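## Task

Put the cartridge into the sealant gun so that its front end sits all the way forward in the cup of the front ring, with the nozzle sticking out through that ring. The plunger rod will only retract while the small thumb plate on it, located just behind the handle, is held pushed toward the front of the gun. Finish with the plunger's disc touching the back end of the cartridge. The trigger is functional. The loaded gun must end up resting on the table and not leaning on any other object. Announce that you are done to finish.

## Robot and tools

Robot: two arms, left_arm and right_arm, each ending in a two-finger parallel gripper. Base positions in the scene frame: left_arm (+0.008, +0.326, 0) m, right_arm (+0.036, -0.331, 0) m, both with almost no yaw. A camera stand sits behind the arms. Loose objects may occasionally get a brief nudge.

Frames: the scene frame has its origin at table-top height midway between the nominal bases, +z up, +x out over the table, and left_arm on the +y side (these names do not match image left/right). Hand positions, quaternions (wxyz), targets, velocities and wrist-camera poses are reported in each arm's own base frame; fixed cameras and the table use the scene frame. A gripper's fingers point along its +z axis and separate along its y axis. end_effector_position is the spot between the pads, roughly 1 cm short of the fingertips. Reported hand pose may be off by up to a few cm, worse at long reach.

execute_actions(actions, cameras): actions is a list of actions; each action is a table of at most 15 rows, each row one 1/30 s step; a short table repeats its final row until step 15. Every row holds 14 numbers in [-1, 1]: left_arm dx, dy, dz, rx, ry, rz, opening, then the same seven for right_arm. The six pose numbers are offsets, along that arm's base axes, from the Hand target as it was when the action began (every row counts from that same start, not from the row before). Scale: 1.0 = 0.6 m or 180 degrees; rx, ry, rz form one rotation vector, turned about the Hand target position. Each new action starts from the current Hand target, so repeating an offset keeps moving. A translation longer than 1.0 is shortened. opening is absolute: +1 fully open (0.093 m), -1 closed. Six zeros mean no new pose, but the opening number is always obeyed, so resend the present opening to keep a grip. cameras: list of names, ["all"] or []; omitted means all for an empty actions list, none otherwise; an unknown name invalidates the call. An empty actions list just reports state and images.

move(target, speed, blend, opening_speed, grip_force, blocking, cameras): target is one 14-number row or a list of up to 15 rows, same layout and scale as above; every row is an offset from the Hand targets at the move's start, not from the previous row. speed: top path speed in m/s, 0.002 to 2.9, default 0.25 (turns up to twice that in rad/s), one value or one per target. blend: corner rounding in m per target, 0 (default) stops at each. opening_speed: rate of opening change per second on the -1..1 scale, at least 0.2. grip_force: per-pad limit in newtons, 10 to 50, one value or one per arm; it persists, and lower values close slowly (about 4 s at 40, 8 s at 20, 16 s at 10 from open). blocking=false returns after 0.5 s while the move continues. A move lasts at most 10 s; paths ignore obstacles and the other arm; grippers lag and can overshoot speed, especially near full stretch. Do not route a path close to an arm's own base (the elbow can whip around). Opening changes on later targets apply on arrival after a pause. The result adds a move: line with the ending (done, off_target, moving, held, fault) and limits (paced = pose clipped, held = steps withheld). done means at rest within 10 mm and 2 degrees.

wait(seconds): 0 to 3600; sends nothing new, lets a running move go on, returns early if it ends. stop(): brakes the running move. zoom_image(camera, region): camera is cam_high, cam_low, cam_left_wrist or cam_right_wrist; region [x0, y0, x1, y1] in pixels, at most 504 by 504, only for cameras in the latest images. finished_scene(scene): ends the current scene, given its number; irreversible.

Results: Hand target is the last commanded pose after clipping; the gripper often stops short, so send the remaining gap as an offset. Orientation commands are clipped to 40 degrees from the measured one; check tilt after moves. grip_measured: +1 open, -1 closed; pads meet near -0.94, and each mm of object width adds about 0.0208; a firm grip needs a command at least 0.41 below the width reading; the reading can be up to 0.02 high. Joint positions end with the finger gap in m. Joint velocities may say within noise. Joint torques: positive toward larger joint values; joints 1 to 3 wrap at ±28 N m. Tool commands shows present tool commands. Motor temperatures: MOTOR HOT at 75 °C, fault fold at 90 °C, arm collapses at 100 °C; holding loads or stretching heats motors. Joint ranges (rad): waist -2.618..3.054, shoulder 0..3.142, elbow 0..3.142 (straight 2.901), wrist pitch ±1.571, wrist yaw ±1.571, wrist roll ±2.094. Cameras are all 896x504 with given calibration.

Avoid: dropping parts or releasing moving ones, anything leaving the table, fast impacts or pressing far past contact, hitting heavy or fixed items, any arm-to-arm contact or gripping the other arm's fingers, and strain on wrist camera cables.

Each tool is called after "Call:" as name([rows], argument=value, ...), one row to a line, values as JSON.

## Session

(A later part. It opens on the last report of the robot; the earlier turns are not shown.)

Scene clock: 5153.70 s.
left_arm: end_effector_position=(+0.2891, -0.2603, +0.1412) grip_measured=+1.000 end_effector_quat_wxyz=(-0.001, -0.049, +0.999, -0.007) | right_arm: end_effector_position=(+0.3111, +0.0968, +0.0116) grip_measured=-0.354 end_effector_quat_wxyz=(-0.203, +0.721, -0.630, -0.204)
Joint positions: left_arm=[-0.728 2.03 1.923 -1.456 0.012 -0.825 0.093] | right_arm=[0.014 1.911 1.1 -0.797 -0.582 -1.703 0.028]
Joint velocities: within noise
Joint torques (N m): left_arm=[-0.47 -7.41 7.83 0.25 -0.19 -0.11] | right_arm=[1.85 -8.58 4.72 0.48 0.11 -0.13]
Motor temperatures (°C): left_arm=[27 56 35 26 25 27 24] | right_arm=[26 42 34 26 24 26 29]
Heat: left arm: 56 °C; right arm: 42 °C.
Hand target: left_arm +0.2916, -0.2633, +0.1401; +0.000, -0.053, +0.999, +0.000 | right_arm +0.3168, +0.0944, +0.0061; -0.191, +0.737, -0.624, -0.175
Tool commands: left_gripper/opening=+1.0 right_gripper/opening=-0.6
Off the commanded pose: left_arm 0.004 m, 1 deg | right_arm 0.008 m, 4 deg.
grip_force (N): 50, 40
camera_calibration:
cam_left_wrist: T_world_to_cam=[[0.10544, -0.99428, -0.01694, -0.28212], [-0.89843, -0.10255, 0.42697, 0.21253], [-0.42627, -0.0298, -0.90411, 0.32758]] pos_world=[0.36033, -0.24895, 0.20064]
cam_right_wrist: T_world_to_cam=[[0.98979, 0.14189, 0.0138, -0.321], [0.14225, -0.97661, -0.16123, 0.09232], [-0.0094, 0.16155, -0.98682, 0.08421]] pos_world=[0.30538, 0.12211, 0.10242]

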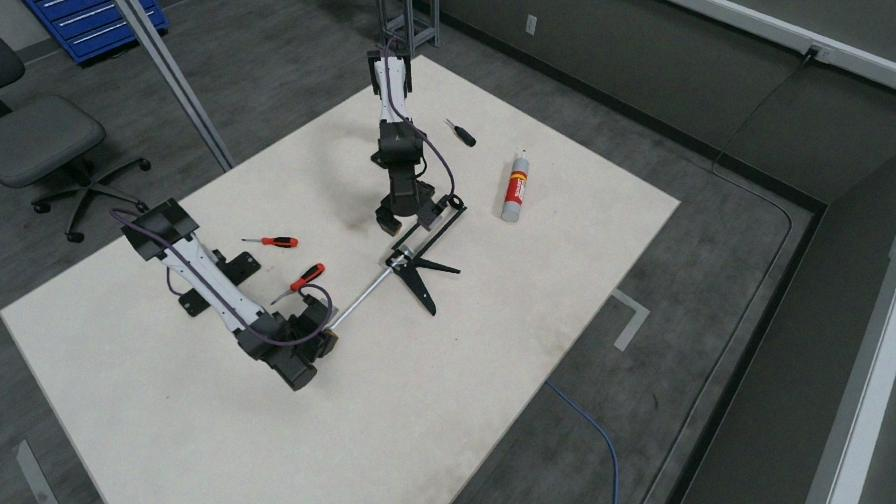

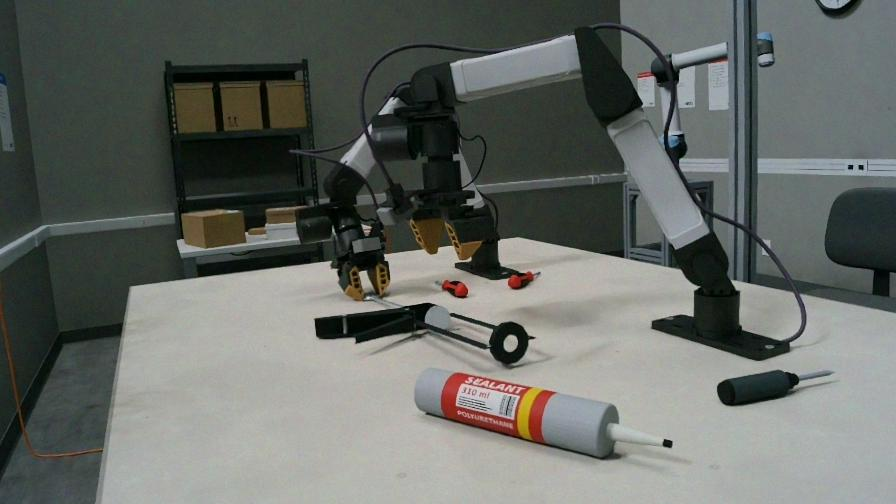

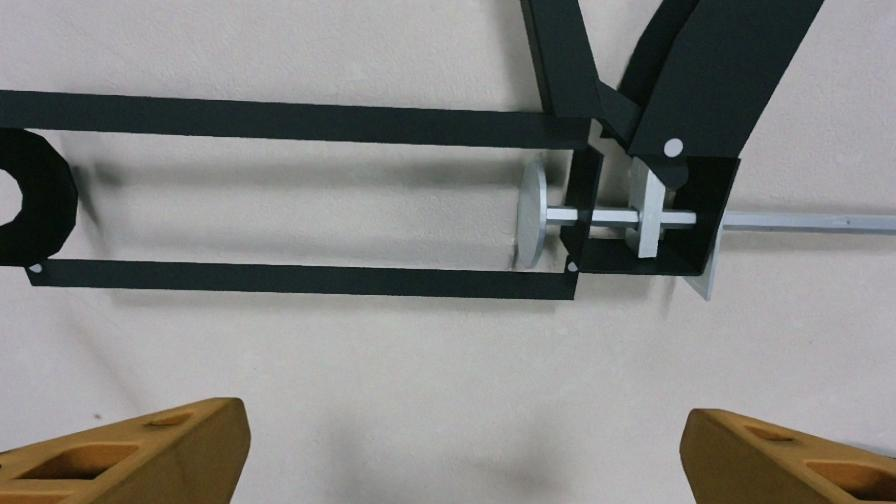

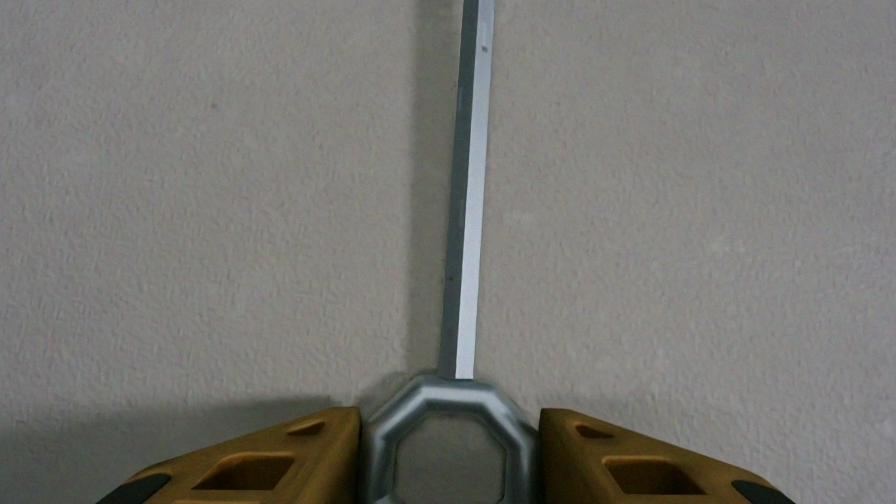

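Call:
move(target=[0, -0.12, 0, 0, 0, 0, 1.0, 0, 0, 0, 0, 0, 0, -0.6], speed=0.15, cameras=["cam_left_wrist"])

Call:
zoom_image(camera="cam_left_wrist", region=[300, 60, 660, 320])

Scene clock: 5205.10 s.
left_arm: end_effector_position=(+0.2887, -0.3347, +0.1444) grip_measured=+1.000 end_effector_quat_wxyz=(+0.011, -0.045, +0.999, -0.022) | right_arm: end_effector_position=(+0.3111, +0.0968, +0.0116) grip_measured=-0.354 end_effector_quat_wxyz=(-0.203, +0.721, -0.630, -0.204)
Joint positions: left_arm=[-0.855 2.259 2.297 -1.56 0.01 -0.945 0.093] | right_arm=[0.014 1.911 1.1 -0.797 -0.582 -1.703 0.028]
Joint torques (N m): left_arm=[0.17 -8.59 7.35 0.36 -0.21 -0.11] | right_arm=[1.84 -8.55 4.68 0.5 0.14 -0.1]
Motor temperatures (°C): left_arm=[27 55 40 26 25 26 24] | right_arm=[25 45 32 26 23 26 29]
Heat: left arm: 55 °C; right arm: 45 °C.
Hand target: left_arm +0.2917, -0.3353, +0.1401; +0.000, -0.053, +0.999, +0.000 | right_arm +0.3168, +0.0944, +0.0061; -0.191, +0.737, -0.624, -0.175
Off the commanded pose: left_arm 0.005 m, 3 deg | right_arm 0.008 m, 4 deg.
joint sent to its limit (left arm) — joint 4 (wrist pitch), lower limit. The joint targets still meet the commanded pose.
grip_force (N): 50, 40
move: off_target (left_arm)
cam_left_wrist: T_world_to_cam=[[0.09827, -0.99506, 0.01393, -0.3585], [-0.91008, -0.0842, 0.40579, 0.21575], [-0.40261, -0.05255, -0.91386, 0.31498]] pos_world=[0.3584, -0.32201, 0.20529]

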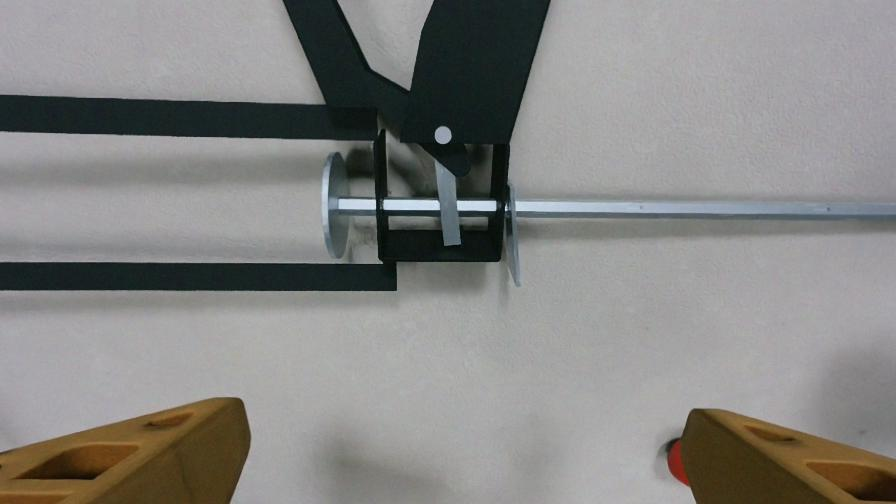

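Scaled by 1.400 from the camera's image (finer frame: 1280x720).

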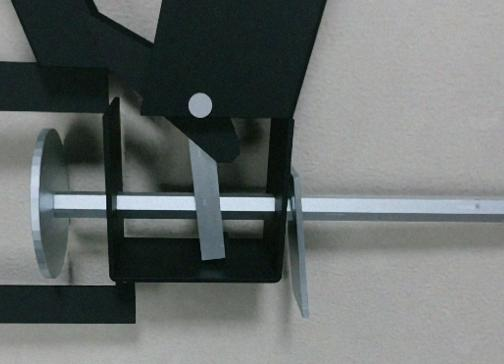

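Call:
move(target=[-0.003, -0.031, -0.105, 0, 0, -0.013, -0.565, 0, 0, 0, 0, 0, 0, -0.6], speed=0.12, cameras=["cam_left_wrist"])

Scene clock: 5256.90 s.
left_arm: end_effector_position=(+0.2874, -0.3503, +0.0874) grip_measured=-0.563 end_effector_quat_wxyz=(-0.002, -0.033, +0.999, -0.005) | right_arm: end_effector_position=(+0.3111, +0.0968, +0.0116) grip_measured=-0.354 end_effector_quat_wxyz=(-0.203, +0.721, -0.630, -0.204)
Joint positions: left_arm=[-0.88 2.324 2.178 -1.419 0.01 -0.946 0.018] | right_arm=[0.014 1.911 1.1 -0.797 -0.582 -1.703 0.028]
Joint torques (N m): left_arm=[-0.31 -9.1 5.72 0.59 -0.16 0.01] | right_arm=[1.8 -8.61 4.78 0.5 0.14 -0.11]
Motor temperatures (°C): left_arm=[27 55 38 26 25 26 24] | right_arm=[25 45 32 26 23 26 29]
Heat: left arm: 55 °C; right arm: 45 °C.
Hand target: left_arm +0.2898, -0.3540, +0.0771; +0.000, -0.032, +0.999, +0.000 | right_arm +0.3168, +0.0944, +0.0061; -0.191, +0.737, -0.624, -0.175
Off the commanded pose: left_arm 0.011 m, 1 deg | right_arm 0.008 m, 4 deg.
grip_force (N): 50, 40
move: off_target (left_arm)
cam_left_wrist: T_world_to_cam=[[0.07424, -0.99703, -0.0206, -0.36392], [-0.90058, -0.0759, 0.42801, 0.23456], [-0.4283, -0.01322, -0.90354, 0.28182]] pos_world=[0.35896, -0.34131, 0.14675]

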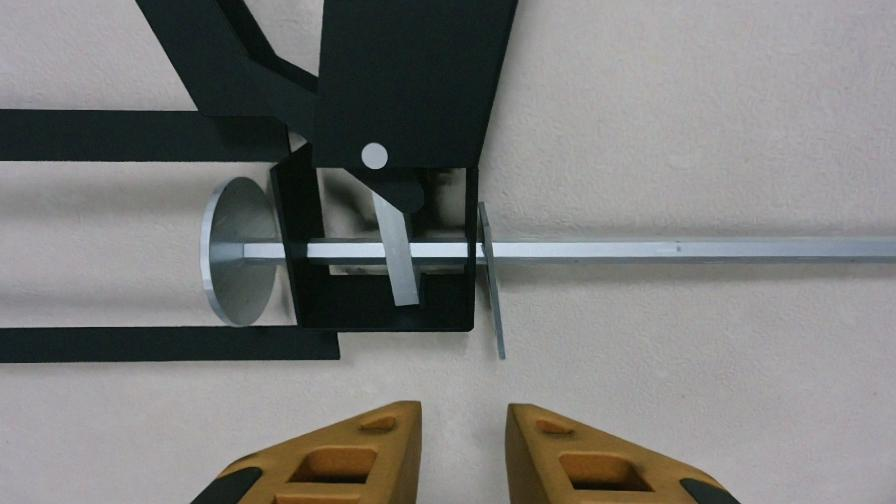

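Call:
move(target=[0.004, -0.005, -0.035, 0, 0, 0, -0.565, 0, 0, 0, 0, 0, 0, -0.6], speed=0.06, cameras=["cam_left_wrist"])

Scene clock: 5273.37 s.
left_arm: end_effector_position=(+0.2910, -0.3546, +0.0685) grip_measured=-0.563 end_effector_quat_wxyz=(+0.000, -0.033, +0.999, -0.008) | right_arm: end_effector_position=(+0.3111, +0.0968, +0.0116) grip_measured=-0.354 end_effector_quat_wxyz=(-0.203, +0.721, -0.630, -0.204)
Joint positions: left_arm=[-0.88 2.339 2.129 -1.348 0.01 -0.946 0.018] | right_arm=[0.014 1.911 1.1 -0.797 -0.582 -1.703 0.028]
Joint torques (N m): left_arm=[-0.31 -9.18 5.22 0.61 -0.14 0.02] | right_arm=[1.84 -8.64 4.64 0.47 0.19 -0.12]
Motor temperatures (°C): left_arm=[27 55 39 26 24 26 24] | right_arm=[25 46 32 26 23 26 29]
Heat: left arm: 55 °C; right arm: 46 °C.
Hand target: left_arm +0.2923, -0.3571, +0.0561; +0.000, -0.032, +0.999, -0.001 | right_arm +0.3168, +0.0944, +0.0061; -0.191, +0.737, -0.624, -0.175
Off the commanded pose: left_arm 0.013 m, 1 deg | right_arm 0.008 m, 4 deg.
grip_force (N): 50, 40
move: off_target (left_arm)
cam_left_wrist: T_world_to_cam=[[0.07436, -0.99712, -0.01501, -0.36934], [-0.90245, -0.07369, 0.42444, 0.2471], [-0.42432, -0.01801, -0.90533, 0.2635]] pos_world=[0.36227, -0.34532, 0.12814]

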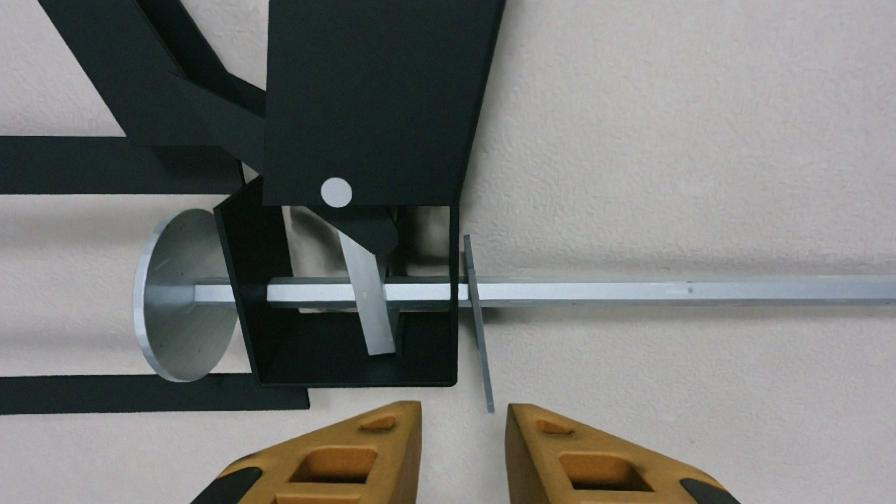

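Call:
move(target=[-0.004, 0.001, -0.027, 0, 0, 0, -0.565, 0, 0, 0, 0, 0, 0, -0.6], speed=0.06, cameras=["cam_left_wrist"])

Scene clock: 5285.30 s.
left_arm: end_effector_position=(+0.2888, -0.3527, +0.0533) grip_measured=-0.563 end_effector_quat_wxyz=(-0.002, -0.032, +0.999, -0.002) | right_arm: end_effector_position=(+0.3111, +0.0968, +0.0117) grip_measured=-0.354 end_effector_quat_wxyz=(-0.202, +0.721, -0.631, -0.203)
Joint positions: left_arm=[-0.882 2.339 2.069 -1.3 0.006 -0.946 0.018] | right_arm=[0.014 1.91 1.1 -0.797 -0.58 -1.701 0.028]
Joint torques (N m): left_arm=[-0.49 -9.63 4.07 0.81 -0.14 0] | right_arm=[1.8 -8.47 4.37 0.49 0.12 -0.18]
Motor temperatures (°C): left_arm=[27 57 38 26 24 26 24] | right_arm=[25 46 32 26 23 26 29]
Heat: left arm: 57 °C; right arm: 46 °C.
Hand target: left_arm +0.2898, -0.3564, +0.0399; +0.000, -0.032, +0.999, +0.000 | right_arm +0.3168, +0.0944, +0.0061; -0.191, +0.737, -0.624, -0.174
Off the commanded pose: left_arm 0.014 m, 0 deg | right_arm 0.008 m, 4 deg.
grip_force (N): 50, 40
move: off_target (left_arm)
cam_left_wrist: T_world_to_cam=[[0.07194, -0.99706, -0.02642, -0.36623], [-0.90045, -0.07632, 0.42822, 0.24997], [-0.42898, -0.00702, -0.90329, 0.25393]] pos_world=[0.36036, -0.3443, 0.11265]

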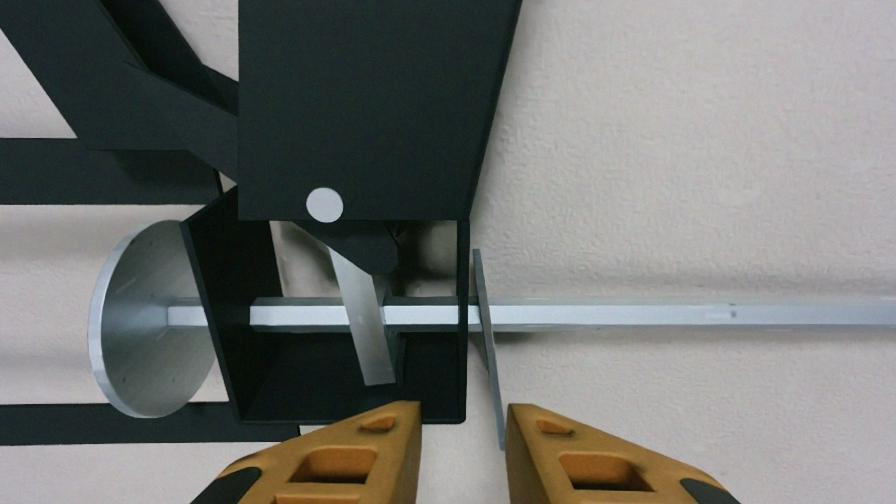

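Call:
move(target=[0.0, -0.004, -0.018, 0, 0, 0, -0.565, 0, 0, 0, 0, 0, 0, -0.6], speed=0.03, cameras=["cam_left_wrist"])

Scene clock: 5301.33 s.
left_arm: end_effector_position=(+0.2879, -0.3534, +0.0517) grip_measured=-0.563 end_effector_quat_wxyz=(-0.002, -0.030, +1.000, -0.002) | right_arm: end_effector_position=(+0.3111, +0.0968, +0.0117) grip_measured=-0.354 end_effector_quat_wxyz=(-0.202, +0.721, -0.631, -0.203)
Joint positions: left_arm=[-0.885 2.339 2.063 -1.293 0.005 -0.946 0.018] | right_arm=[0.014 1.91 1.1 -0.797 -0.58 -1.701 0.028]
Joint torques (N m): left_arm=[-0.46 -8.77 2.82 1.14 -0.1 -0.03] | right_arm=[1.8 -8.64 4.63 0.48 0.12 -0.11]
Motor temperatures (°C): left_arm=[27 58 37 26 24 26 24] | right_arm=[25 47 32 26 23 25 30]
Heat: left arm: 58 °C; right arm: 47 °C.
Hand target: left_arm +0.2899, -0.3588, +0.0291; +0.000, -0.032, +0.999, -0.001 | right_arm +0.3168, +0.0944, +0.0061; -0.191, +0.737, -0.624, -0.174
Off the commanded pose: left_arm 0.023 m, 0 deg | right_arm 0.008 m, 4 deg.
grip_force (N): 50, 40
move: off_target (left_arm)
cam_left_wrist: T_world_to_cam=[[0.06897, -0.99724, -0.02754, -0.36597], [-0.9013, -0.07412, 0.42681, 0.251], [-0.42768, -0.00461, -0.90392, 0.25252]] pos_world=[0.35947, -0.34519, 0.11105]

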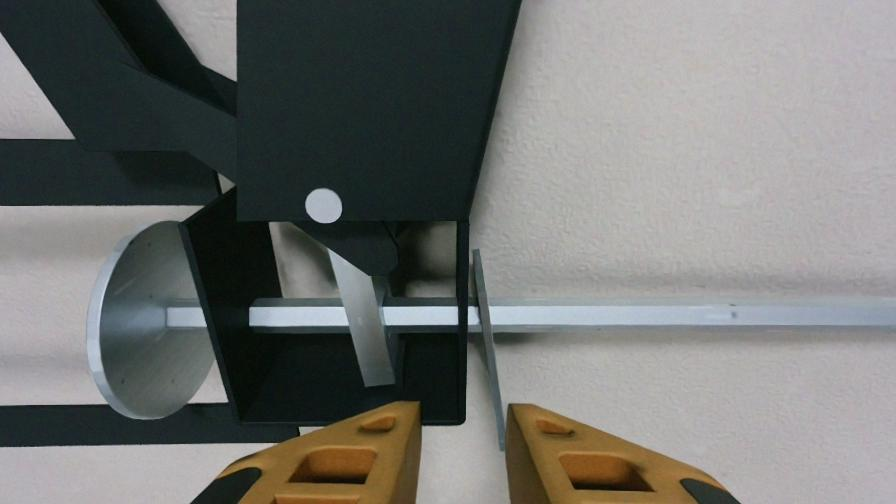

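Call:
move([
  [0.0, 0.0, 0.02, 0, 0, 0, -0.565, 0, 0, 0, 0, 0, 0, -0.6],
  [0.008, 0.0, 0.018, 0, 0, 0, -0.565, 0, 0, 0, 0, 0, 0, -0.6],
  [0.008, 0.0, -0.002, 0, 0, 0, -0.565, 0, 0, 0, 0, 0, 0, -0.6],
], speed=0.04, cameras=["cam_left_wrist"])

Scene clock: 5318.67 s.
left_arm: end_effector_position=(+0.2883, -0.3536, +0.0529) grip_measured=-0.563 end_effector_quat_wxyz=(-0.001, -0.030, +1.000, -0.002) | right_arm: end_effector_position=(+0.3111, +0.0968, +0.0117) grip_measured=-0.354 end_effector_quat_wxyz=(-0.202, +0.721, -0.631, -0.203)
Joint positions: left_arm=[-0.885 2.339 2.068 -1.297 0.003 -0.946 0.018] | right_arm=[0.014 1.91 1.1 -0.797 -0.58 -1.701 0.028]
Joint torques (N m): left_arm=[0.49 -7.84 3.81 1.13 -0.11 0.02] | right_arm=[1.74 -8.53 4.64 0.49 0.13 -0.11]
Motor temperatures (°C): left_arm=[27 58 36 27 24 26 24] | right_arm=[25 48 32 26 23 25 30]
Heat: left arm: 58 °C; right arm: 48 °C.
Hand target: left_arm +0.2947, -0.3589, +0.0280; +0.000, -0.032, +0.999, -0.001 | right_arm +0.3168, +0.0944, +0.0061; -0.191, +0.737, -0.624, -0.174
Off the commanded pose: left_arm 0.026 m, 0 deg | right_arm 0.008 m, 4 deg.
grip_force (N): 50, 40
move: off_target (left_arm)
cam_left_wrist: T_world_to_cam=[[0.069, -0.99725, -0.02697, -0.36624], [-0.90206, -0.07392, 0.42523, 0.25119], [-0.42606, -0.00501, -0.90468, 0.25328]] pos_world=[0.35977, -0.34539, 0.11245]

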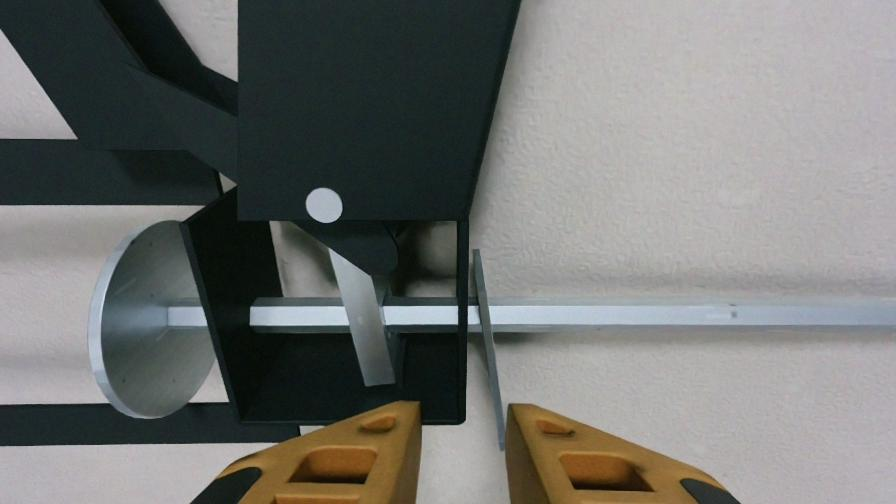

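Call:
move([
  [0.0, 0.0, 0.055, 0, 0, 0, -0.565, 0, 0, 0, 0, 0, 0, -0.6],
  [0.02, 0.0, 0.055, 0, 0, 0, -0.565, 0, 0, 0, 0, 0, 0, -0.6],
], speed=0.06, cameras=[])

Scene clock: 5324.43 s.
left_arm: end_effector_position=(+0.3041, -0.3589, +0.0676) grip_measured=-0.563 end_effector_quat_wxyz=(+0.004, -0.036, +0.999, -0.008) | right_arm: end_effector_position=(+0.3111, +0.0968, +0.0117) grip_measured=-0.354 end_effector_quat_wxyz=(-0.202, +0.721, -0.631, -0.203)
Joint positions: left_arm=[-0.867 2.398 2.229 -1.383 0.003 -0.939 0.018] | right_arm=[0.014 1.91 1.1 -0.797 -0.58 -1.701 0.028]
Joint torques (N m): left_arm=[0.46 -9.28 7.54 0.26 -0.11 0.13] | right_arm=[1.74 -8.53 4.68 0.5 0.11 -0.12]
Motor temperatures (°C): left_arm=[27 58 36 27 24 26 24] | right_arm=[25 48 32 26 23 25 30]
Heat: left arm: 58 °C; right arm: 48 °C.
Hand target: left_arm +0.3067, -0.3588, +0.0609; +0.000, -0.032, +0.999, -0.001 | right_arm +0.3168, +0.0944, +0.0061; -0.191, +0.737, -0.624, -0.174
Off the commanded pose: left_arm 0.007 m, 1 deg | right_arm 0.008 m, 4 deg.
grip_force (N): 50, 40
move: done

Call:
move([
  [-0.025, 0.006, 0.0, 0, 0, 0, -0.565, 0, 0, 0, 0, 0, 0, -0.6],
  [-0.023, 0.006, -0.03, 0, 0, 0, -0.565, 0, 0, 0, 0, 0, 0, -0.6],
], speed=0.06, cameras=[])

Scene clock: 5329.47 s.
left_arm: end_effector_position=(+0.2935, -0.3503, +0.0471) grip_measured=-0.563 end_effector_quat_wxyz=(-0.005, -0.033, +0.999, +0.008) | right_arm: end_effector_position=(+0.3111, +0.0971, +0.0118) grip_measured=-0.354 end_effector_quat_wxyz=(-0.201, +0.723, -0.630, -0.202)
Joint positions: left_arm=[-0.874 2.371 2.099 -1.318 -0.002 -0.939 0.018] | right_arm=[0.017 1.909 1.101 -0.797 -0.578 -1.702 0.028]
Joint torques (N m): left_arm=[-0.62 -11.86 3.45 0.78 -0.07 -0.01] | right_arm=[1.48 -8.46 4.59 0.5 0.11 -0.12]
Motor temperatures (°C): left_arm=[27 57 37 26 24 26 24] | right_arm=[25 48 32 26 23 25 30]
Heat: left arm: 57 °C; right arm: 48 °C.
Hand target: left_arm +0.2929, -0.3552, +0.0430; +0.000, -0.032, +0.999, -0.001 | right_arm +0.3169, +0.0944, +0.0061; -0.191, +0.737, -0.624, -0.175
Off the commanded pose: left_arm 0.006 m, 1 deg | right_arm 0.008 m, 4 deg.
grip_force (N): 50, 40
move: done

Call:
move(target=[-0.002, -0.006, -0.01, 0, 0, 0, -0.565, 0, 0, 0, 0, 0, 0, -0.6], speed=0.04, cameras=["cam_left_wrist"])

Scene clock: 5333.33 s.
left_arm: end_effector_position=(+0.2933, -0.3506, +0.0467) grip_measured=-0.563 end_effector_quat_wxyz=(-0.003, -0.031, +0.999, +0.009) | right_arm: end_effector_position=(+0.3111, +0.0971, +0.0118) grip_measured=-0.354 end_effector_quat_wxyz=(-0.201, +0.723, -0.630, -0.202)
Joint positions: left_arm=[-0.877 2.371 2.098 -1.316 -0.007 -0.939 0.018] | right_arm=[0.017 1.909 1.101 -0.797 -0.578 -1.702 0.028]
Joint torques (N m): left_arm=[-1.07 -10.86 3.4 0.92 -0.01 -0.08] | right_arm=[1.58 -8.5 4.62 0.48 0.09 -0.13]
Motor temperatures (°C): left_arm=[27 58 37 26 24 26 24] | right_arm=[25 48 32 26 23 25 30]
Heat: left arm: 58 °C; right arm: 48 °C.
Hand target: left_arm +0.2916, -0.3588, +0.0369; +0.000, -0.032, +0.999, -0.001 | right_arm +0.3169, +0.0944, +0.0061; -0.191, +0.737, -0.624, -0.175
Off the commanded pose: left_arm 0.013 m, 1 deg | right_arm 0.009 m, 4 deg.
grip_force (N): 50, 40
move: off_target (left_arm)
cam_left_wrist: T_world_to_cam=[[0.07065, -0.99626, -0.04969, -0.36289], [-0.89968, -0.08516, 0.42815, 0.25379], [-0.43079, 0.01446, -0.90234, 0.25786]] pos_world=[0.36506, -0.34364, 0.10598]

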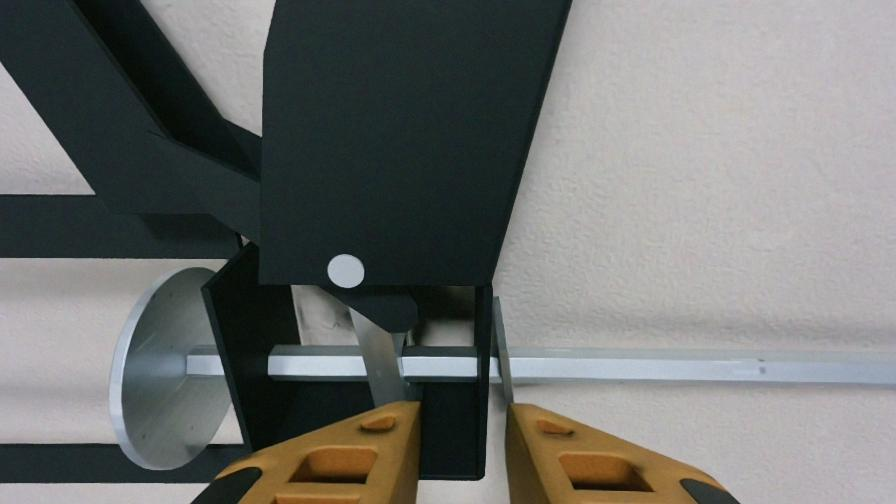

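Call:
move([
  [0.002, 0.0, 0.04, 0, 0, 0, -0.565, 0, 0, 0, 0, 0, 0, -0.6],
  [0.002, -0.012, 0.03, 0, 0, 0, -0.565, 0, 0, 0, 0, 0, 0, -0.6],
  [0.002, 0.0, 0.012, 0, 0, 0, -0.565, 0, 0, 0, 0, 0, 0, -0.6],
], speed=0.06, cameras=["cam_left_wrist"])

Scene clock: 5345.33 s.
left_arm: end_effector_position=(+0.2920, -0.3601, +0.0520) grip_measured=-0.563 end_effector_quat_wxyz=(+0.002, -0.028, +1.000, +0.000) | right_arm: end_effector_position=(+0.3112, +0.0973, +0.0120) grip_measured=-0.355 end_effector_quat_wxyz=(-0.201, +0.723, -0.629, -0.202)
Joint positions: left_arm=[-0.89 2.377 2.13 -1.32 -0.003 -0.946 0.018] | right_arm=[0.017 1.909 1.101 -0.798 -0.577 -1.703 0.028]
Joint torques (N m): left_arm=[0.57 -11.22 3.26 0.71 -0.08 -0.01] | right_arm=[1.68 -8.34 4.59 0.5 0.12 -0.1]
Motor temperatures (°C): left_arm=[27 59 37 26 24 26 23] | right_arm=[25 48 32 26 23 25 30]
Heat: left arm: 59 °C; right arm: 48 °C.
Hand target: left_arm +0.2928, -0.3589, +0.0441; +0.000, -0.032, +0.999, -0.001 | right_arm +0.3169, +0.0945, +0.0062; -0.191, +0.737, -0.624, -0.174
Off the commanded pose: left_arm 0.008 m, 1 deg | right_arm 0.009 m, 4 deg.
grip_force (N): 50, 40
move: done
cam_left_wrist: T_world_to_cam=[[0.06379, -0.99752, -0.02985, -0.37143], [-0.90466, -0.07043, 0.42028, 0.25659], [-0.42134, 0.0002, -0.9069, 0.25458]] pos_world=[0.36309, -0.35248, 0.11195]

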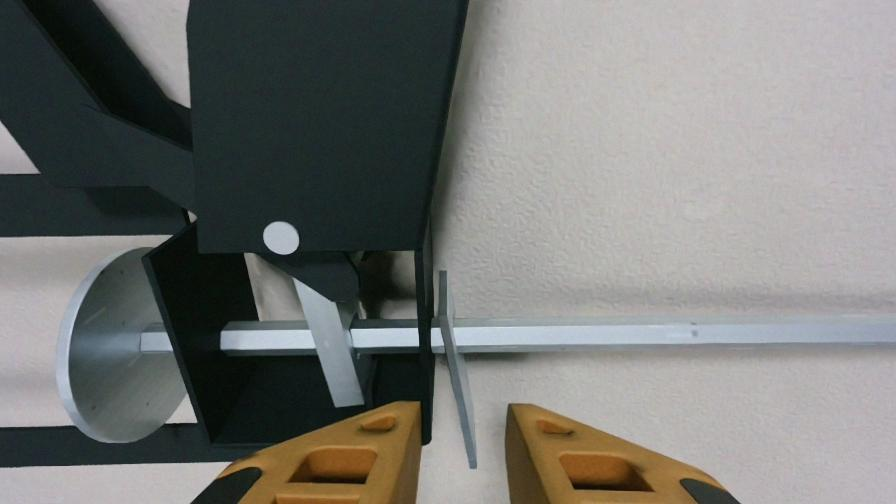

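Call:
move([
  [0.002, 0.0, 0.02, 0, 0, 0, -0.565, 0, 0, 0, 0, 0, 0, -0.6],
  [0.002, 0.01, 0.02, 0, 0, 0, -0.565, 0, 0, 0, 0, 0, 0, -0.6],
  [0.002, 0.01, 0.0, 0, 0, 0, -0.565, 0, 0, 0, 0, 0, 0, -0.6],
], speed=0.06, cameras=["cam_left_wrist"])

Scene clock: 5356.53 s.
left_arm: end_effector_position=(+0.2923, -0.3592, +0.0520) grip_measured=-0.563 end_effector_quat_wxyz=(+0.003, -0.030, +1.000, -0.007) | right_arm: end_effector_position=(+0.3112, +0.0973, +0.0120) grip_measured=-0.355 end_effector_quat_wxyz=(-0.201, +0.723, -0.629, -0.202)
Joint positions: left_arm=[-0.886 2.358 2.097 -1.294 0.004 -0.946 0.018] | right_arm=[0.017 1.909 1.101 -0.798 -0.577 -1.703 0.028]
Joint torques (N m): left_arm=[1.14 -11.28 3.29 0.56 -0.11 0.08] | right_arm=[1.54 -8.44 4.67 0.5 0.09 -0.1]
Motor temperatures (°C): left_arm=[27 60 36 26 24 26 23] | right_arm=[25 48 33 26 23 25 30]
Heat: left arm: 60 °C; right arm: 48 °C.
Hand target: left_arm +0.2940, -0.3528, +0.0441; +0.000, -0.032, +0.999, +0.000 | right_arm +0.3169, +0.0945, +0.0062; -0.191, +0.737, -0.624, -0.174
Off the commanded pose: left_arm 0.010 m, 1 deg | right_arm 0.009 m, 4 deg.
grip_force (N): 50, 40
move: done
cam_left_wrist: T_world_to_cam=[[0.06801, -0.99756, -0.01587, -0.37249], [-0.90559, -0.0684, 0.41861, 0.25812], [-0.41867, -0.0141, -0.90803, 0.24889]] pos_world=[0.36329, -0.35042, 0.11203]

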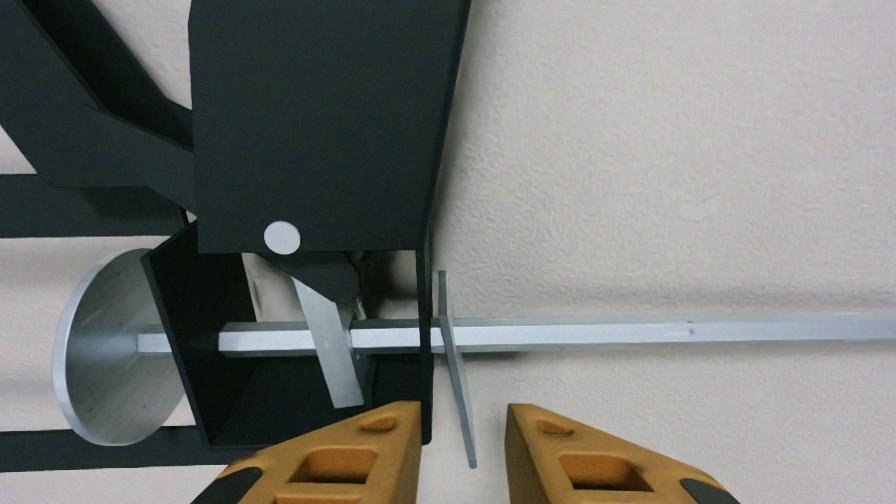

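Call:
move([
  [0.0, 0.0, 0.052, 0, 0, 0, -0.565, 0, 0, 0, 0, 0, 0, -0.6],
  [-0.001, 0.006, 0.052, 0, 0, 0, -0.565, 0, 0, 0, 0, 0, 0, -0.6],
], speed=0.08, cameras=[])

Scene clock: 5362.23 s.
left_arm: end_effector_position=(+0.2910, -0.3514, +0.0686) grip_measured=-0.563 end_effector_quat_wxyz=(-0.005, -0.034, +0.999, +0.003) | right_arm: end_effector_position=(+0.3112, +0.0973, +0.0120) grip_measured=-0.355 end_effector_quat_wxyz=(-0.201, +0.723, -0.629, -0.202)
Joint positions: left_arm=[-0.878 2.358 2.163 -1.387 0.004 -0.946 0.018] | right_arm=[0.017 1.909 1.101 -0.798 -0.577 -1.703 0.028]
Joint torques (N m): left_arm=[0.68 -12.48 5.37 0.33 -0.13 0.13] | right_arm=[1.47 -8.39 4.63 0.49 0.08 -0.09]
Motor temperatures (°C): left_arm=[27 60 36 26 24 26 23] | right_arm=[25 48 33 26 23 25 30]
Heat: left arm: 60 °C; right arm: 48 °C.
Hand target: left_arm +0.2934, -0.3492, +0.0753; +0.000, -0.032, +0.999, +0.000 | right_arm +0.3169, +0.0945, +0.0062; -0.191, +0.737, -0.624, -0.174
Off the commanded pose: left_arm 0.007 m, 1 deg | right_arm 0.009 m, 4 deg.
grip_force (N): 50, 40
move: done

Call:
move(target=[-0.002, -0.008, -0.035, 0, 0, 0, -0.565, 0, 0, 0, 0, 0, 0, -0.6], speed=0.06, cameras=["cam_left_wrist"])

Scene clock: 5367.37 s.
left_arm: end_effector_position=(+0.2909, -0.3514, +0.0548) grip_measured=-0.563 end_effector_quat_wxyz=(-0.005, -0.034, +0.999, +0.004) | right_arm: end_effector_position=(+0.3112, +0.0973, +0.0120) grip_measured=-0.355 end_effector_quat_wxyz=(-0.201, +0.723, -0.629, -0.202)
Joint positions: left_arm=[-0.878 2.358 2.108 -1.333 0.004 -0.946 0.018] | right_arm=[0.017 1.909 1.101 -0.798 -0.577 -1.703 0.028]
Joint torques (N m): left_arm=[-0.09 -11.54 5.03 0.53 -0.09 0.06] | right_arm=[1.5 -8.54 4.67 0.49 0.1 -0.1]
Motor temperatures (°C): left_arm=[27 59 36 26 24 26 23] | right_arm=[25 48 33 26 23 25 30]
Heat: left arm: 59 °C; right arm: 48 °C.
Hand target: left_arm +0.2922, -0.3540, +0.0543; +0.000, -0.032, +0.999, +0.000 | right_arm +0.3169, +0.0945, +0.0062; -0.191, +0.737, -0.624, -0.174
Off the commanded pose: left_arm 0.003 m, 1 deg | right_arm 0.009 m, 4 deg.
grip_force (N): 50, 40
move: done
cam_left_wrist: T_world_to_cam=[[0.07586, -0.99635, -0.03915, -0.3652], [-0.89722, -0.08534, 0.43327, 0.24704], [-0.43502, 0.00226, -0.90042, 0.2611]] pos_world=[0.36294, -0.34337, 0.11377]

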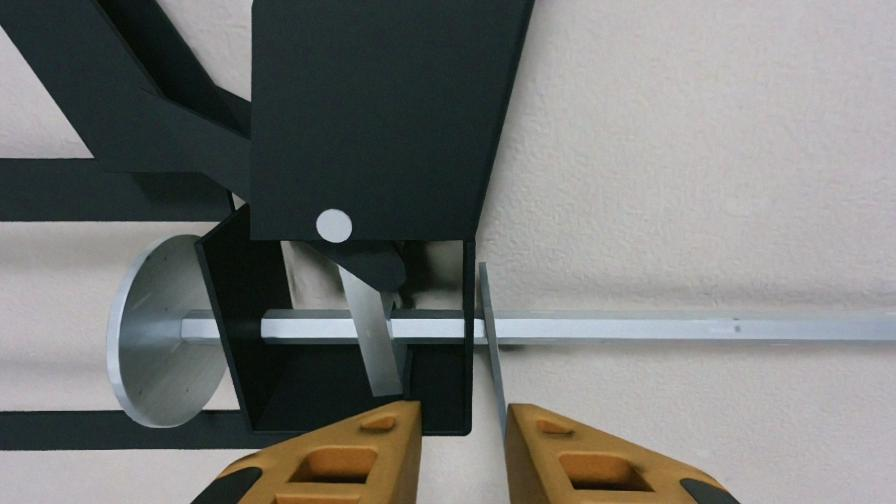

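Call:
move(target=[0.002, -0.006, 0.004, 0, 0, 0, -0.565, 0, 0, 0, 0, 0, 0, -0.6], speed=0.06)

Call:
execute_actions([
  [[0,-0.004,0,0,0,0,-0.565,0,0,0,0,0,0,-0.6]],
])

Scene clock: 5377.13 s.
left_arm: end_effector_position=(+0.2922, -0.3529, +0.0567) grip_measured=-0.563 end_effector_quat_wxyz=(-0.003, -0.034, +0.999, +0.001) | right_arm: end_effector_position=(+0.3112, +0.0973, +0.0120) grip_measured=-0.355 end_effector_quat_wxyz=(-0.201, +0.723, -0.629, -0.202)
Joint positions: left_arm=[-0.878 2.358 2.116 -1.333 0.004 -0.946 0.018] | right_arm=[0.017 1.909 1.101 -0.798 -0.577 -1.703 0.028]
Joint torques (N m): left_arm=[-0.42 -10.09 7.49 0.27 -0.11 -0.01] | right_arm=[1.5 -8.53 4.59 0.48 0.1 -0.11]
Motor temperatures (°C): left_arm=[27 59 36 26 24 26 23] | right_arm=[25 48 33 26 23 25 30]
Heat: left arm: 59 °C; right arm: 48 °C.
Hand target: left_arm +0.2934, -0.3577, +0.0567; +0.000, -0.032, +0.999, +0.000 | right_arm +0.3169, +0.0945, +0.0062; -0.191, +0.737, -0.624, -0.174
Off the commanded pose: left_arm 0.005 m, 0 deg | right_arm 0.009 m, 4 deg.
grip_force (N): 50, 40
move: done

Scene clock: 5377.83 s.
left_arm: end_effector_position=(+0.2935, -0.3570, +0.0611) grip_measured=-0.563 end_effector_quat_wxyz=(+0.002, -0.032, +0.999, -0.006) | right_arm: end_effector_position=(+0.3112, +0.0973, +0.0120) grip_measured=-0.355 end_effector_quat_wxyz=(-0.201, +0.723, -0.629, -0.202)
Joint positions: left_arm=[-0.881 2.358 2.133 -1.334 0.004 -0.946 0.018] | right_arm=[0.017 1.909 1.101 -0.798 -0.577 -1.703 0.028]
Joint torques (N m): left_arm=[-0.54 -9.47 7.5 0.23 -0.11 0] | right_arm=[1.47 -8.47 4.46 0.48 0.11 -0.12]
Motor temperatures (°C): left_arm=[27 59 36 26 24 26 23] | right_arm=[25 48 33 26 23 25 30]
Heat: left arm: 59 °C; right arm: 48 °C.
Hand target: left_arm +0.2935, -0.3601, +0.0567; +0.000, -0.032, +0.999, -0.001 | right_arm +0.3169, +0.0945, +0.0062; -0.191, +0.737, -0.624, -0.174
Off the commanded pose: left_arm 0.005 m, 1 deg | right_arm 0.009 m, 4 deg.
grip_force (N): 50, 40

Call:
move(target=[0.0, 0.004, -0.025, 0, 0, 0, -0.565, 0, 0, 0, 0, 0, 0, -0.6], speed=0.06, cameras=["cam_left_wrist"])

Scene clock: 5383.13 s.
left_arm: end_effector_position=(+0.2941, -0.3577, +0.0520) grip_measured=-0.563 end_effector_quat_wxyz=(+0.003, -0.032, +0.999, -0.007) | right_arm: end_effector_position=(+0.3112, +0.0973, +0.0120) grip_measured=-0.355 end_effector_quat_wxyz=(-0.201, +0.723, -0.629, -0.202)
Joint positions: left_arm=[-0.881 2.358 2.097 -1.294 0.004 -0.946 0.018] | right_arm=[0.017 1.909 1.101 -0.798 -0.577 -1.703 0.028]
Joint torques (N m): left_arm=[-0.16 -10.07 4.71 0.56 -0.11 -0.01] | right_arm=[1.58 -8.46 4.62 0.48 0.1 -0.12]
Motor temperatures (°C): left_arm=[27 58 37 26 24 26 23] | right_arm=[25 48 33 26 23 25 30]
Heat: left arm: 58 °C; right arm: 48 °C.
Hand target: left_arm +0.2934, -0.3576, +0.0417; +0.000, -0.032, +0.999, -0.001 | right_arm +0.3169, +0.0945, +0.0062; -0.191, +0.737, -0.624, -0.174
Off the commanded pose: left_arm 0.010 m, 1 deg | right_arm 0.009 m, 4 deg.
grip_force (N): 50, 40
move: done
cam_left_wrist: T_world_to_cam=[[0.07298, -0.99721, -0.01584, -0.37251], [-0.90523, -0.0729, 0.41863, 0.25808], [-0.41861, -0.01621, -0.90802, 0.24886]] pos_world=[0.36498, -0.34862, 0.11203]

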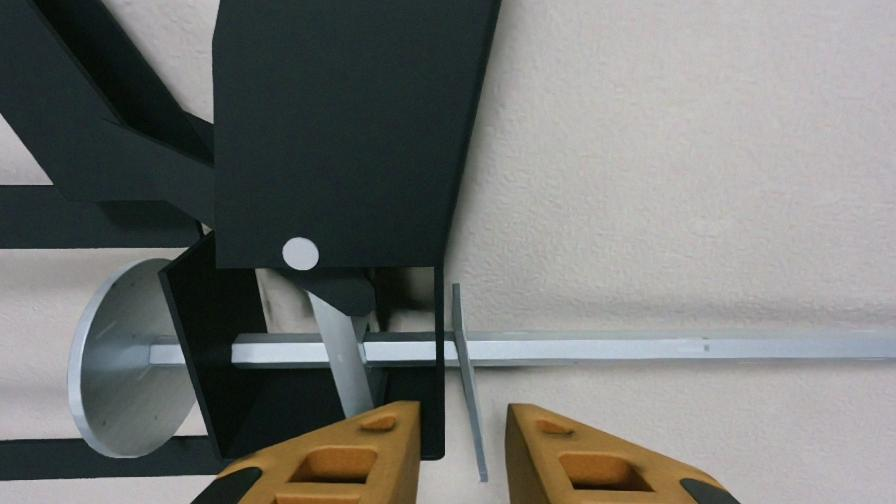

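Call:
move(target=[0.0, 0.002, -0.022, 0, 0, 0, -0.565, 0, 0, 0, 0, 0, 0, -0.6], speed=0.04, cameras=["cam_left_wrist"])

Scene clock: 5396.67 s.
left_arm: end_effector_position=(+0.2968, -0.3577, +0.0415) grip_measured=-0.563 end_effector_quat_wxyz=(+0.010, -0.032, +0.999, -0.008) | right_arm: end_effector_position=(+0.3112, +0.0973, +0.0120) grip_measured=-0.355 end_effector_quat_wxyz=(-0.201, +0.723, -0.629, -0.202)
Joint positions: left_arm=[-0.881 2.358 2.055 -1.243 -0.007 -0.946 0.018] | right_arm=[0.017 1.909 1.101 -0.798 -0.577 -1.703 0.028]
Joint torques (N m): left_arm=[-0.03 -10.09 3.86 0.61 -0.03 0.05] | right_arm=[1.62 -8.36 4.55 0.52 0.1 -0.15]
Motor temperatures (°C): left_arm=[27 57 37 26 24 26 23] | right_arm=[25 48 33 26 23 25 30]
Heat: left arm: 57 °C; right arm: 48 °C.
Hand target: left_arm +0.2933, -0.3564, +0.0285; +0.000, -0.032, +0.999, +0.000 | right_arm +0.3169, +0.0945, +0.0062; -0.191, +0.737, -0.624, -0.174
Off the commanded pose: left_arm 0.013 m, 1 deg | right_arm 0.009 m, 4 deg.
grip_force (N): 50, 40
move: off_target (left_arm)
cam_left_wrist: T_world_to_cam=[[0.07383, -0.99716, -0.01509, -0.37317], [-0.91101, -0.07359, 0.40577, 0.26692], [-0.40573, -0.01621, -0.91385, 0.23686]] pos_world=[0.36682, -0.34862, 0.10252]

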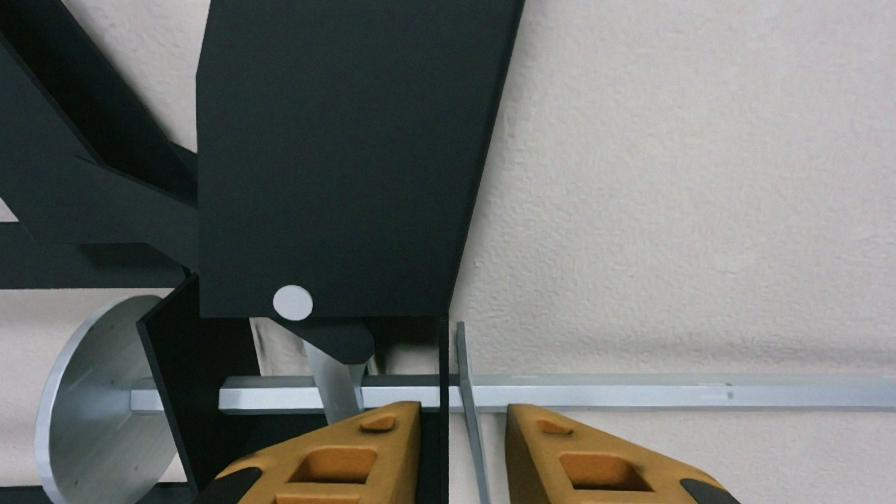

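Call:
move(target=[-0.01, 0.001, -0.01, 0, 0, 0, -0.565, 0, 0, 0, 0, 0, 0, -0.6], speed=0.04, cameras=["cam_left_wrist"])

Scene clock: 5403.50 s.
left_arm: end_effector_position=(+0.2966, -0.3574, +0.0402) grip_measured=-0.563 end_effector_quat_wxyz=(+0.015, -0.032, +0.999, -0.013) | right_arm: end_effector_position=(+0.3112, +0.0973, +0.0120) grip_measured=-0.355 end_effector_quat_wxyz=(-0.201, +0.723, -0.629, -0.202)
Joint positions: left_arm=[-0.881 2.341 2.018 -1.21 -0.008 -0.946 0.018] | right_arm=[0.017 1.909 1.101 -0.798 -0.577 -1.703 0.028]
Joint torques (N m): left_arm=[-0.87 -9.96 2.73 0.67 -0.02 -0.08] | right_arm=[1.54 -8.43 4.51 0.53 0.07 -0.13]
Motor temperatures (°C): left_arm=[27 57 37 26 24 26 23] | right_arm=[25 48 33 26 23 25 30]
Heat: left arm: 57 °C; right arm: 48 °C.
Hand target: left_arm +0.2873, -0.3559, +0.0225; +0.000, -0.032, +0.999, -0.001 | right_arm +0.3169, +0.0945, +0.0062; -0.191, +0.737, -0.624, -0.174
Off the commanded pose: left_arm 0.020 m, 2 deg | right_arm 0.009 m, 4 deg.
grip_force (N): 50, 40
move: off_target (left_arm)
cam_left_wrist: T_world_to_cam=[[0.07387, -0.99726, -0.00406, -0.37332], [-0.91465, -0.06938, 0.39825, 0.27014], [-0.39744, -0.0257, -0.91727, 0.22992]] pos_world=[0.36604, -0.34764, 0.1018]

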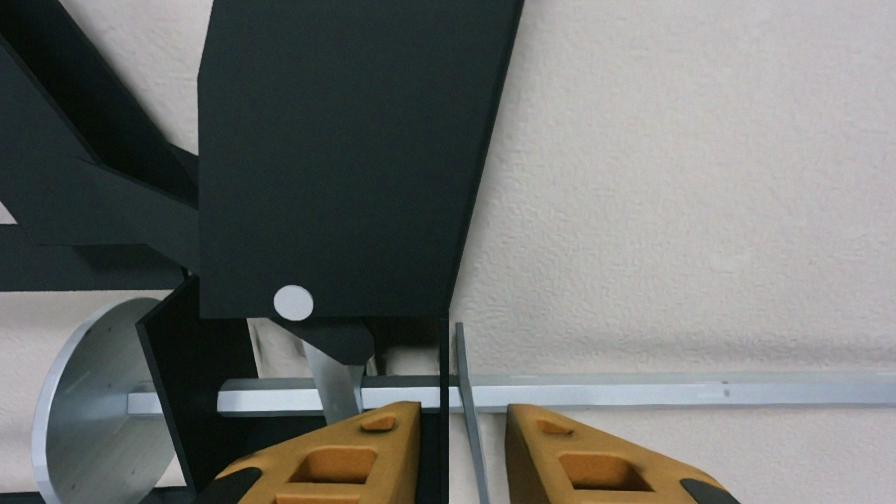

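Call:
move(target=[0.003, 0.0, 0.004, 0, 0, 0, -0.75, 0, 0, 0, 0, 0, 0, -0.6], speed=0.04, opening_speed=0.3, cameras=["cam_left_wrist"])

Scene clock: 5412.90 s.
left_arm: end_effector_position=(+0.2970, -0.3563, +0.0402) grip_measured=-0.745 end_effector_quat_wxyz=(+0.016, -0.032, +0.999, -0.010) | right_arm: end_effector_position=(+0.3112, +0.0973, +0.0120) grip_measured=-0.355 end_effector_quat_wxyz=(-0.201, +0.723, -0.629, -0.202)
Joint positions: left_arm=[-0.881 2.341 2.018 -1.213 -0.014 -0.946 0.009] | right_arm=[0.017 1.909 1.101 -0.798 -0.577 -1.703 0.028]
Joint torques (N m): left_arm=[-0.54 -9.47 3.86 0.56 0.03 -0.01] | right_arm=[1.46 -8.46 4.7 0.52 0.11 -0.13]
Motor temperatures (°C): left_arm=[27 58 36 26 24 26 23] | right_arm=[25 48 33 26 23 25 30]
Heat: left arm: 58 °C; right arm: 48 °C.
Hand target: left_arm +0.2892, -0.3559, +0.0249; +0.000, -0.032, +0.999, -0.001 | right_arm +0.3169, +0.0945, +0.0062; -0.191, +0.737, -0.624, -0.174
Off the commanded pose: left_arm 0.017 m, 2 deg | right_arm 0.009 m, 4 deg.
grip_force (N): 50, 40
move: off_target (left_arm)
cam_left_wrist: T_world_to_cam=[[0.07418, -0.9972, -0.00948, -0.37207], [-0.91593, -0.07188, 0.39485, 0.2703], [-0.39443, -0.02061, -0.9187, 0.23115]] pos_world=[0.36634, -0.34683, 0.1021]

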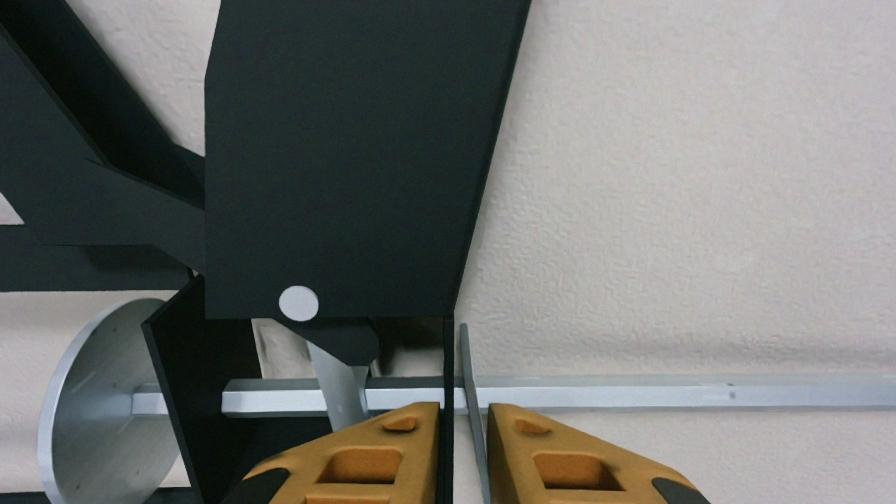

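Call:
move(target=[0, 0, 0, 0, 0, 0, -0.95, 0, 0, 0, 0, 0, 0, -0.6], speed=0.04, opening_speed=0.3, cameras=["cam_left_wrist"])

Scene clock: 5417.77 s.
left_arm: end_effector_position=(+0.2967, -0.3558, +0.0402) grip_measured=-0.940 end_effector_quat_wxyz=(+0.016, -0.032, +0.999, -0.009) | right_arm: end_effector_position=(+0.3112, +0.0973, +0.0120) grip_measured=-0.355 end_effector_quat_wxyz=(-0.201, +0.723, -0.629, -0.202)
Joint positions: left_arm=[-0.881 2.341 2.018 -1.215 -0.014 -0.946 0] | right_arm=[0.017 1.909 1.101 -0.798 -0.577 -1.703 0.028]
Joint torques (N m): left_arm=[-0.51 -9.52 3.9 0.57 0.03 -0.01] | right_arm=[1.55 -8.43 4.59 0.49 0.09 -0.15]
Motor temperatures (°C): left_arm=[27 58 36 26 24 26 23] | right_arm=[25 48 33 26 23 25 30]
Heat: left arm: 58 °C; right arm: 48 °C.
Hand target: left_arm +0.2891, -0.3558, +0.0249; +0.000, -0.032, +0.999, +0.000 | right_arm +0.3169, +0.0945, +0.0062; -0.191, +0.737, -0.624, -0.174
Off the commanded pose: left_arm 0.017 m, 2 deg | right_arm 0.009 m, 4 deg.
grip_force (N): 50, 40
move: done
cam_left_wrist: T_world_to_cam=[[0.07419, -0.99718, -0.01153, -0.37153], [-0.91545, -0.07269, 0.3958, 0.26953], [-0.39552, -0.01881, -0.91826, 0.23193]] pos_world=[0.36604, -0.34653, 0.10201]

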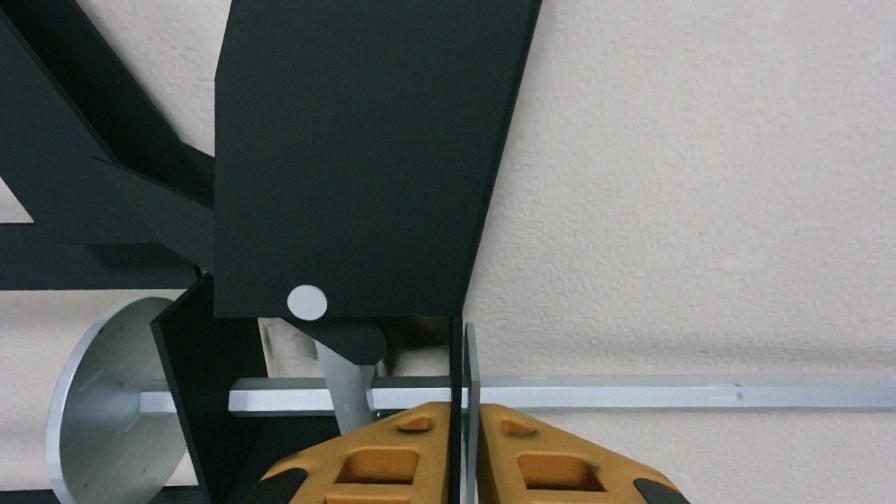

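Call:
move(target=[0.0, 0.03, 0, 0, 0, 0, -1.0, 0.004, -0.045, 0, 0, 0, 0, -0.6], speed=0.04, cameras=["cam_left_wrist"])

Scene clock: 5427.40 s.
left_arm: end_effector_position=(+0.2963, -0.3578, +0.0402) grip_measured=-0.956 end_effector_quat_wxyz=(+0.021, -0.031, +0.999, -0.035) | right_arm: end_effector_position=(+0.3108, +0.0875, +0.0126) grip_measured=-0.355 end_effector_quat_wxyz=(-0.212, +0.726, -0.622, -0.205)
Joint positions: left_arm=[-0.876 2.292 1.932 -1.129 0.01 -0.938 0] | right_arm=[-0.023 1.913 1.101 -0.815 -0.595 -1.764 0.028]
Joint torques (N m): left_arm=[1.37 -10.29 2.59 0.23 -0.15 0.16] | right_arm=[-2.04 -7.3 6.9 0.02 0.36 -0.48]
Motor temperatures (°C): left_arm=[27 58 36 26 24 26 24] | right_arm=[25 48 33 26 23 25 30]
Heat: left arm: 58 °C; right arm: 48 °C.
Hand target: left_arm +0.2892, -0.3378, +0.0249; +0.000, -0.032, +0.999, +0.000 | right_arm +0.3193, +0.0675, +0.0061; -0.191, +0.737, -0.624, -0.175
Off the commanded pose: left_arm 0.026 m, 5 deg | right_arm 0.023 m, 4 deg.
grip_force (N): 50, 40
move: off_target (left_arm, right_arm)
cam_left_wrist: T_world_to_cam=[[0.07029, -0.99666, 0.04154, -0.3743], [-0.92069, -0.04879, 0.38724, 0.27954], [-0.38392, -0.06547, -0.92104, 0.21176]] pos_world=[0.36497, -0.34554, 0.10234]

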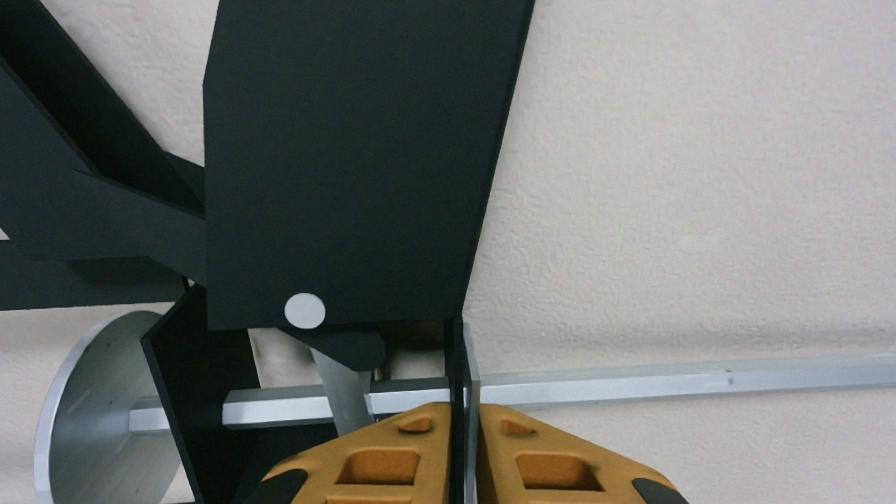

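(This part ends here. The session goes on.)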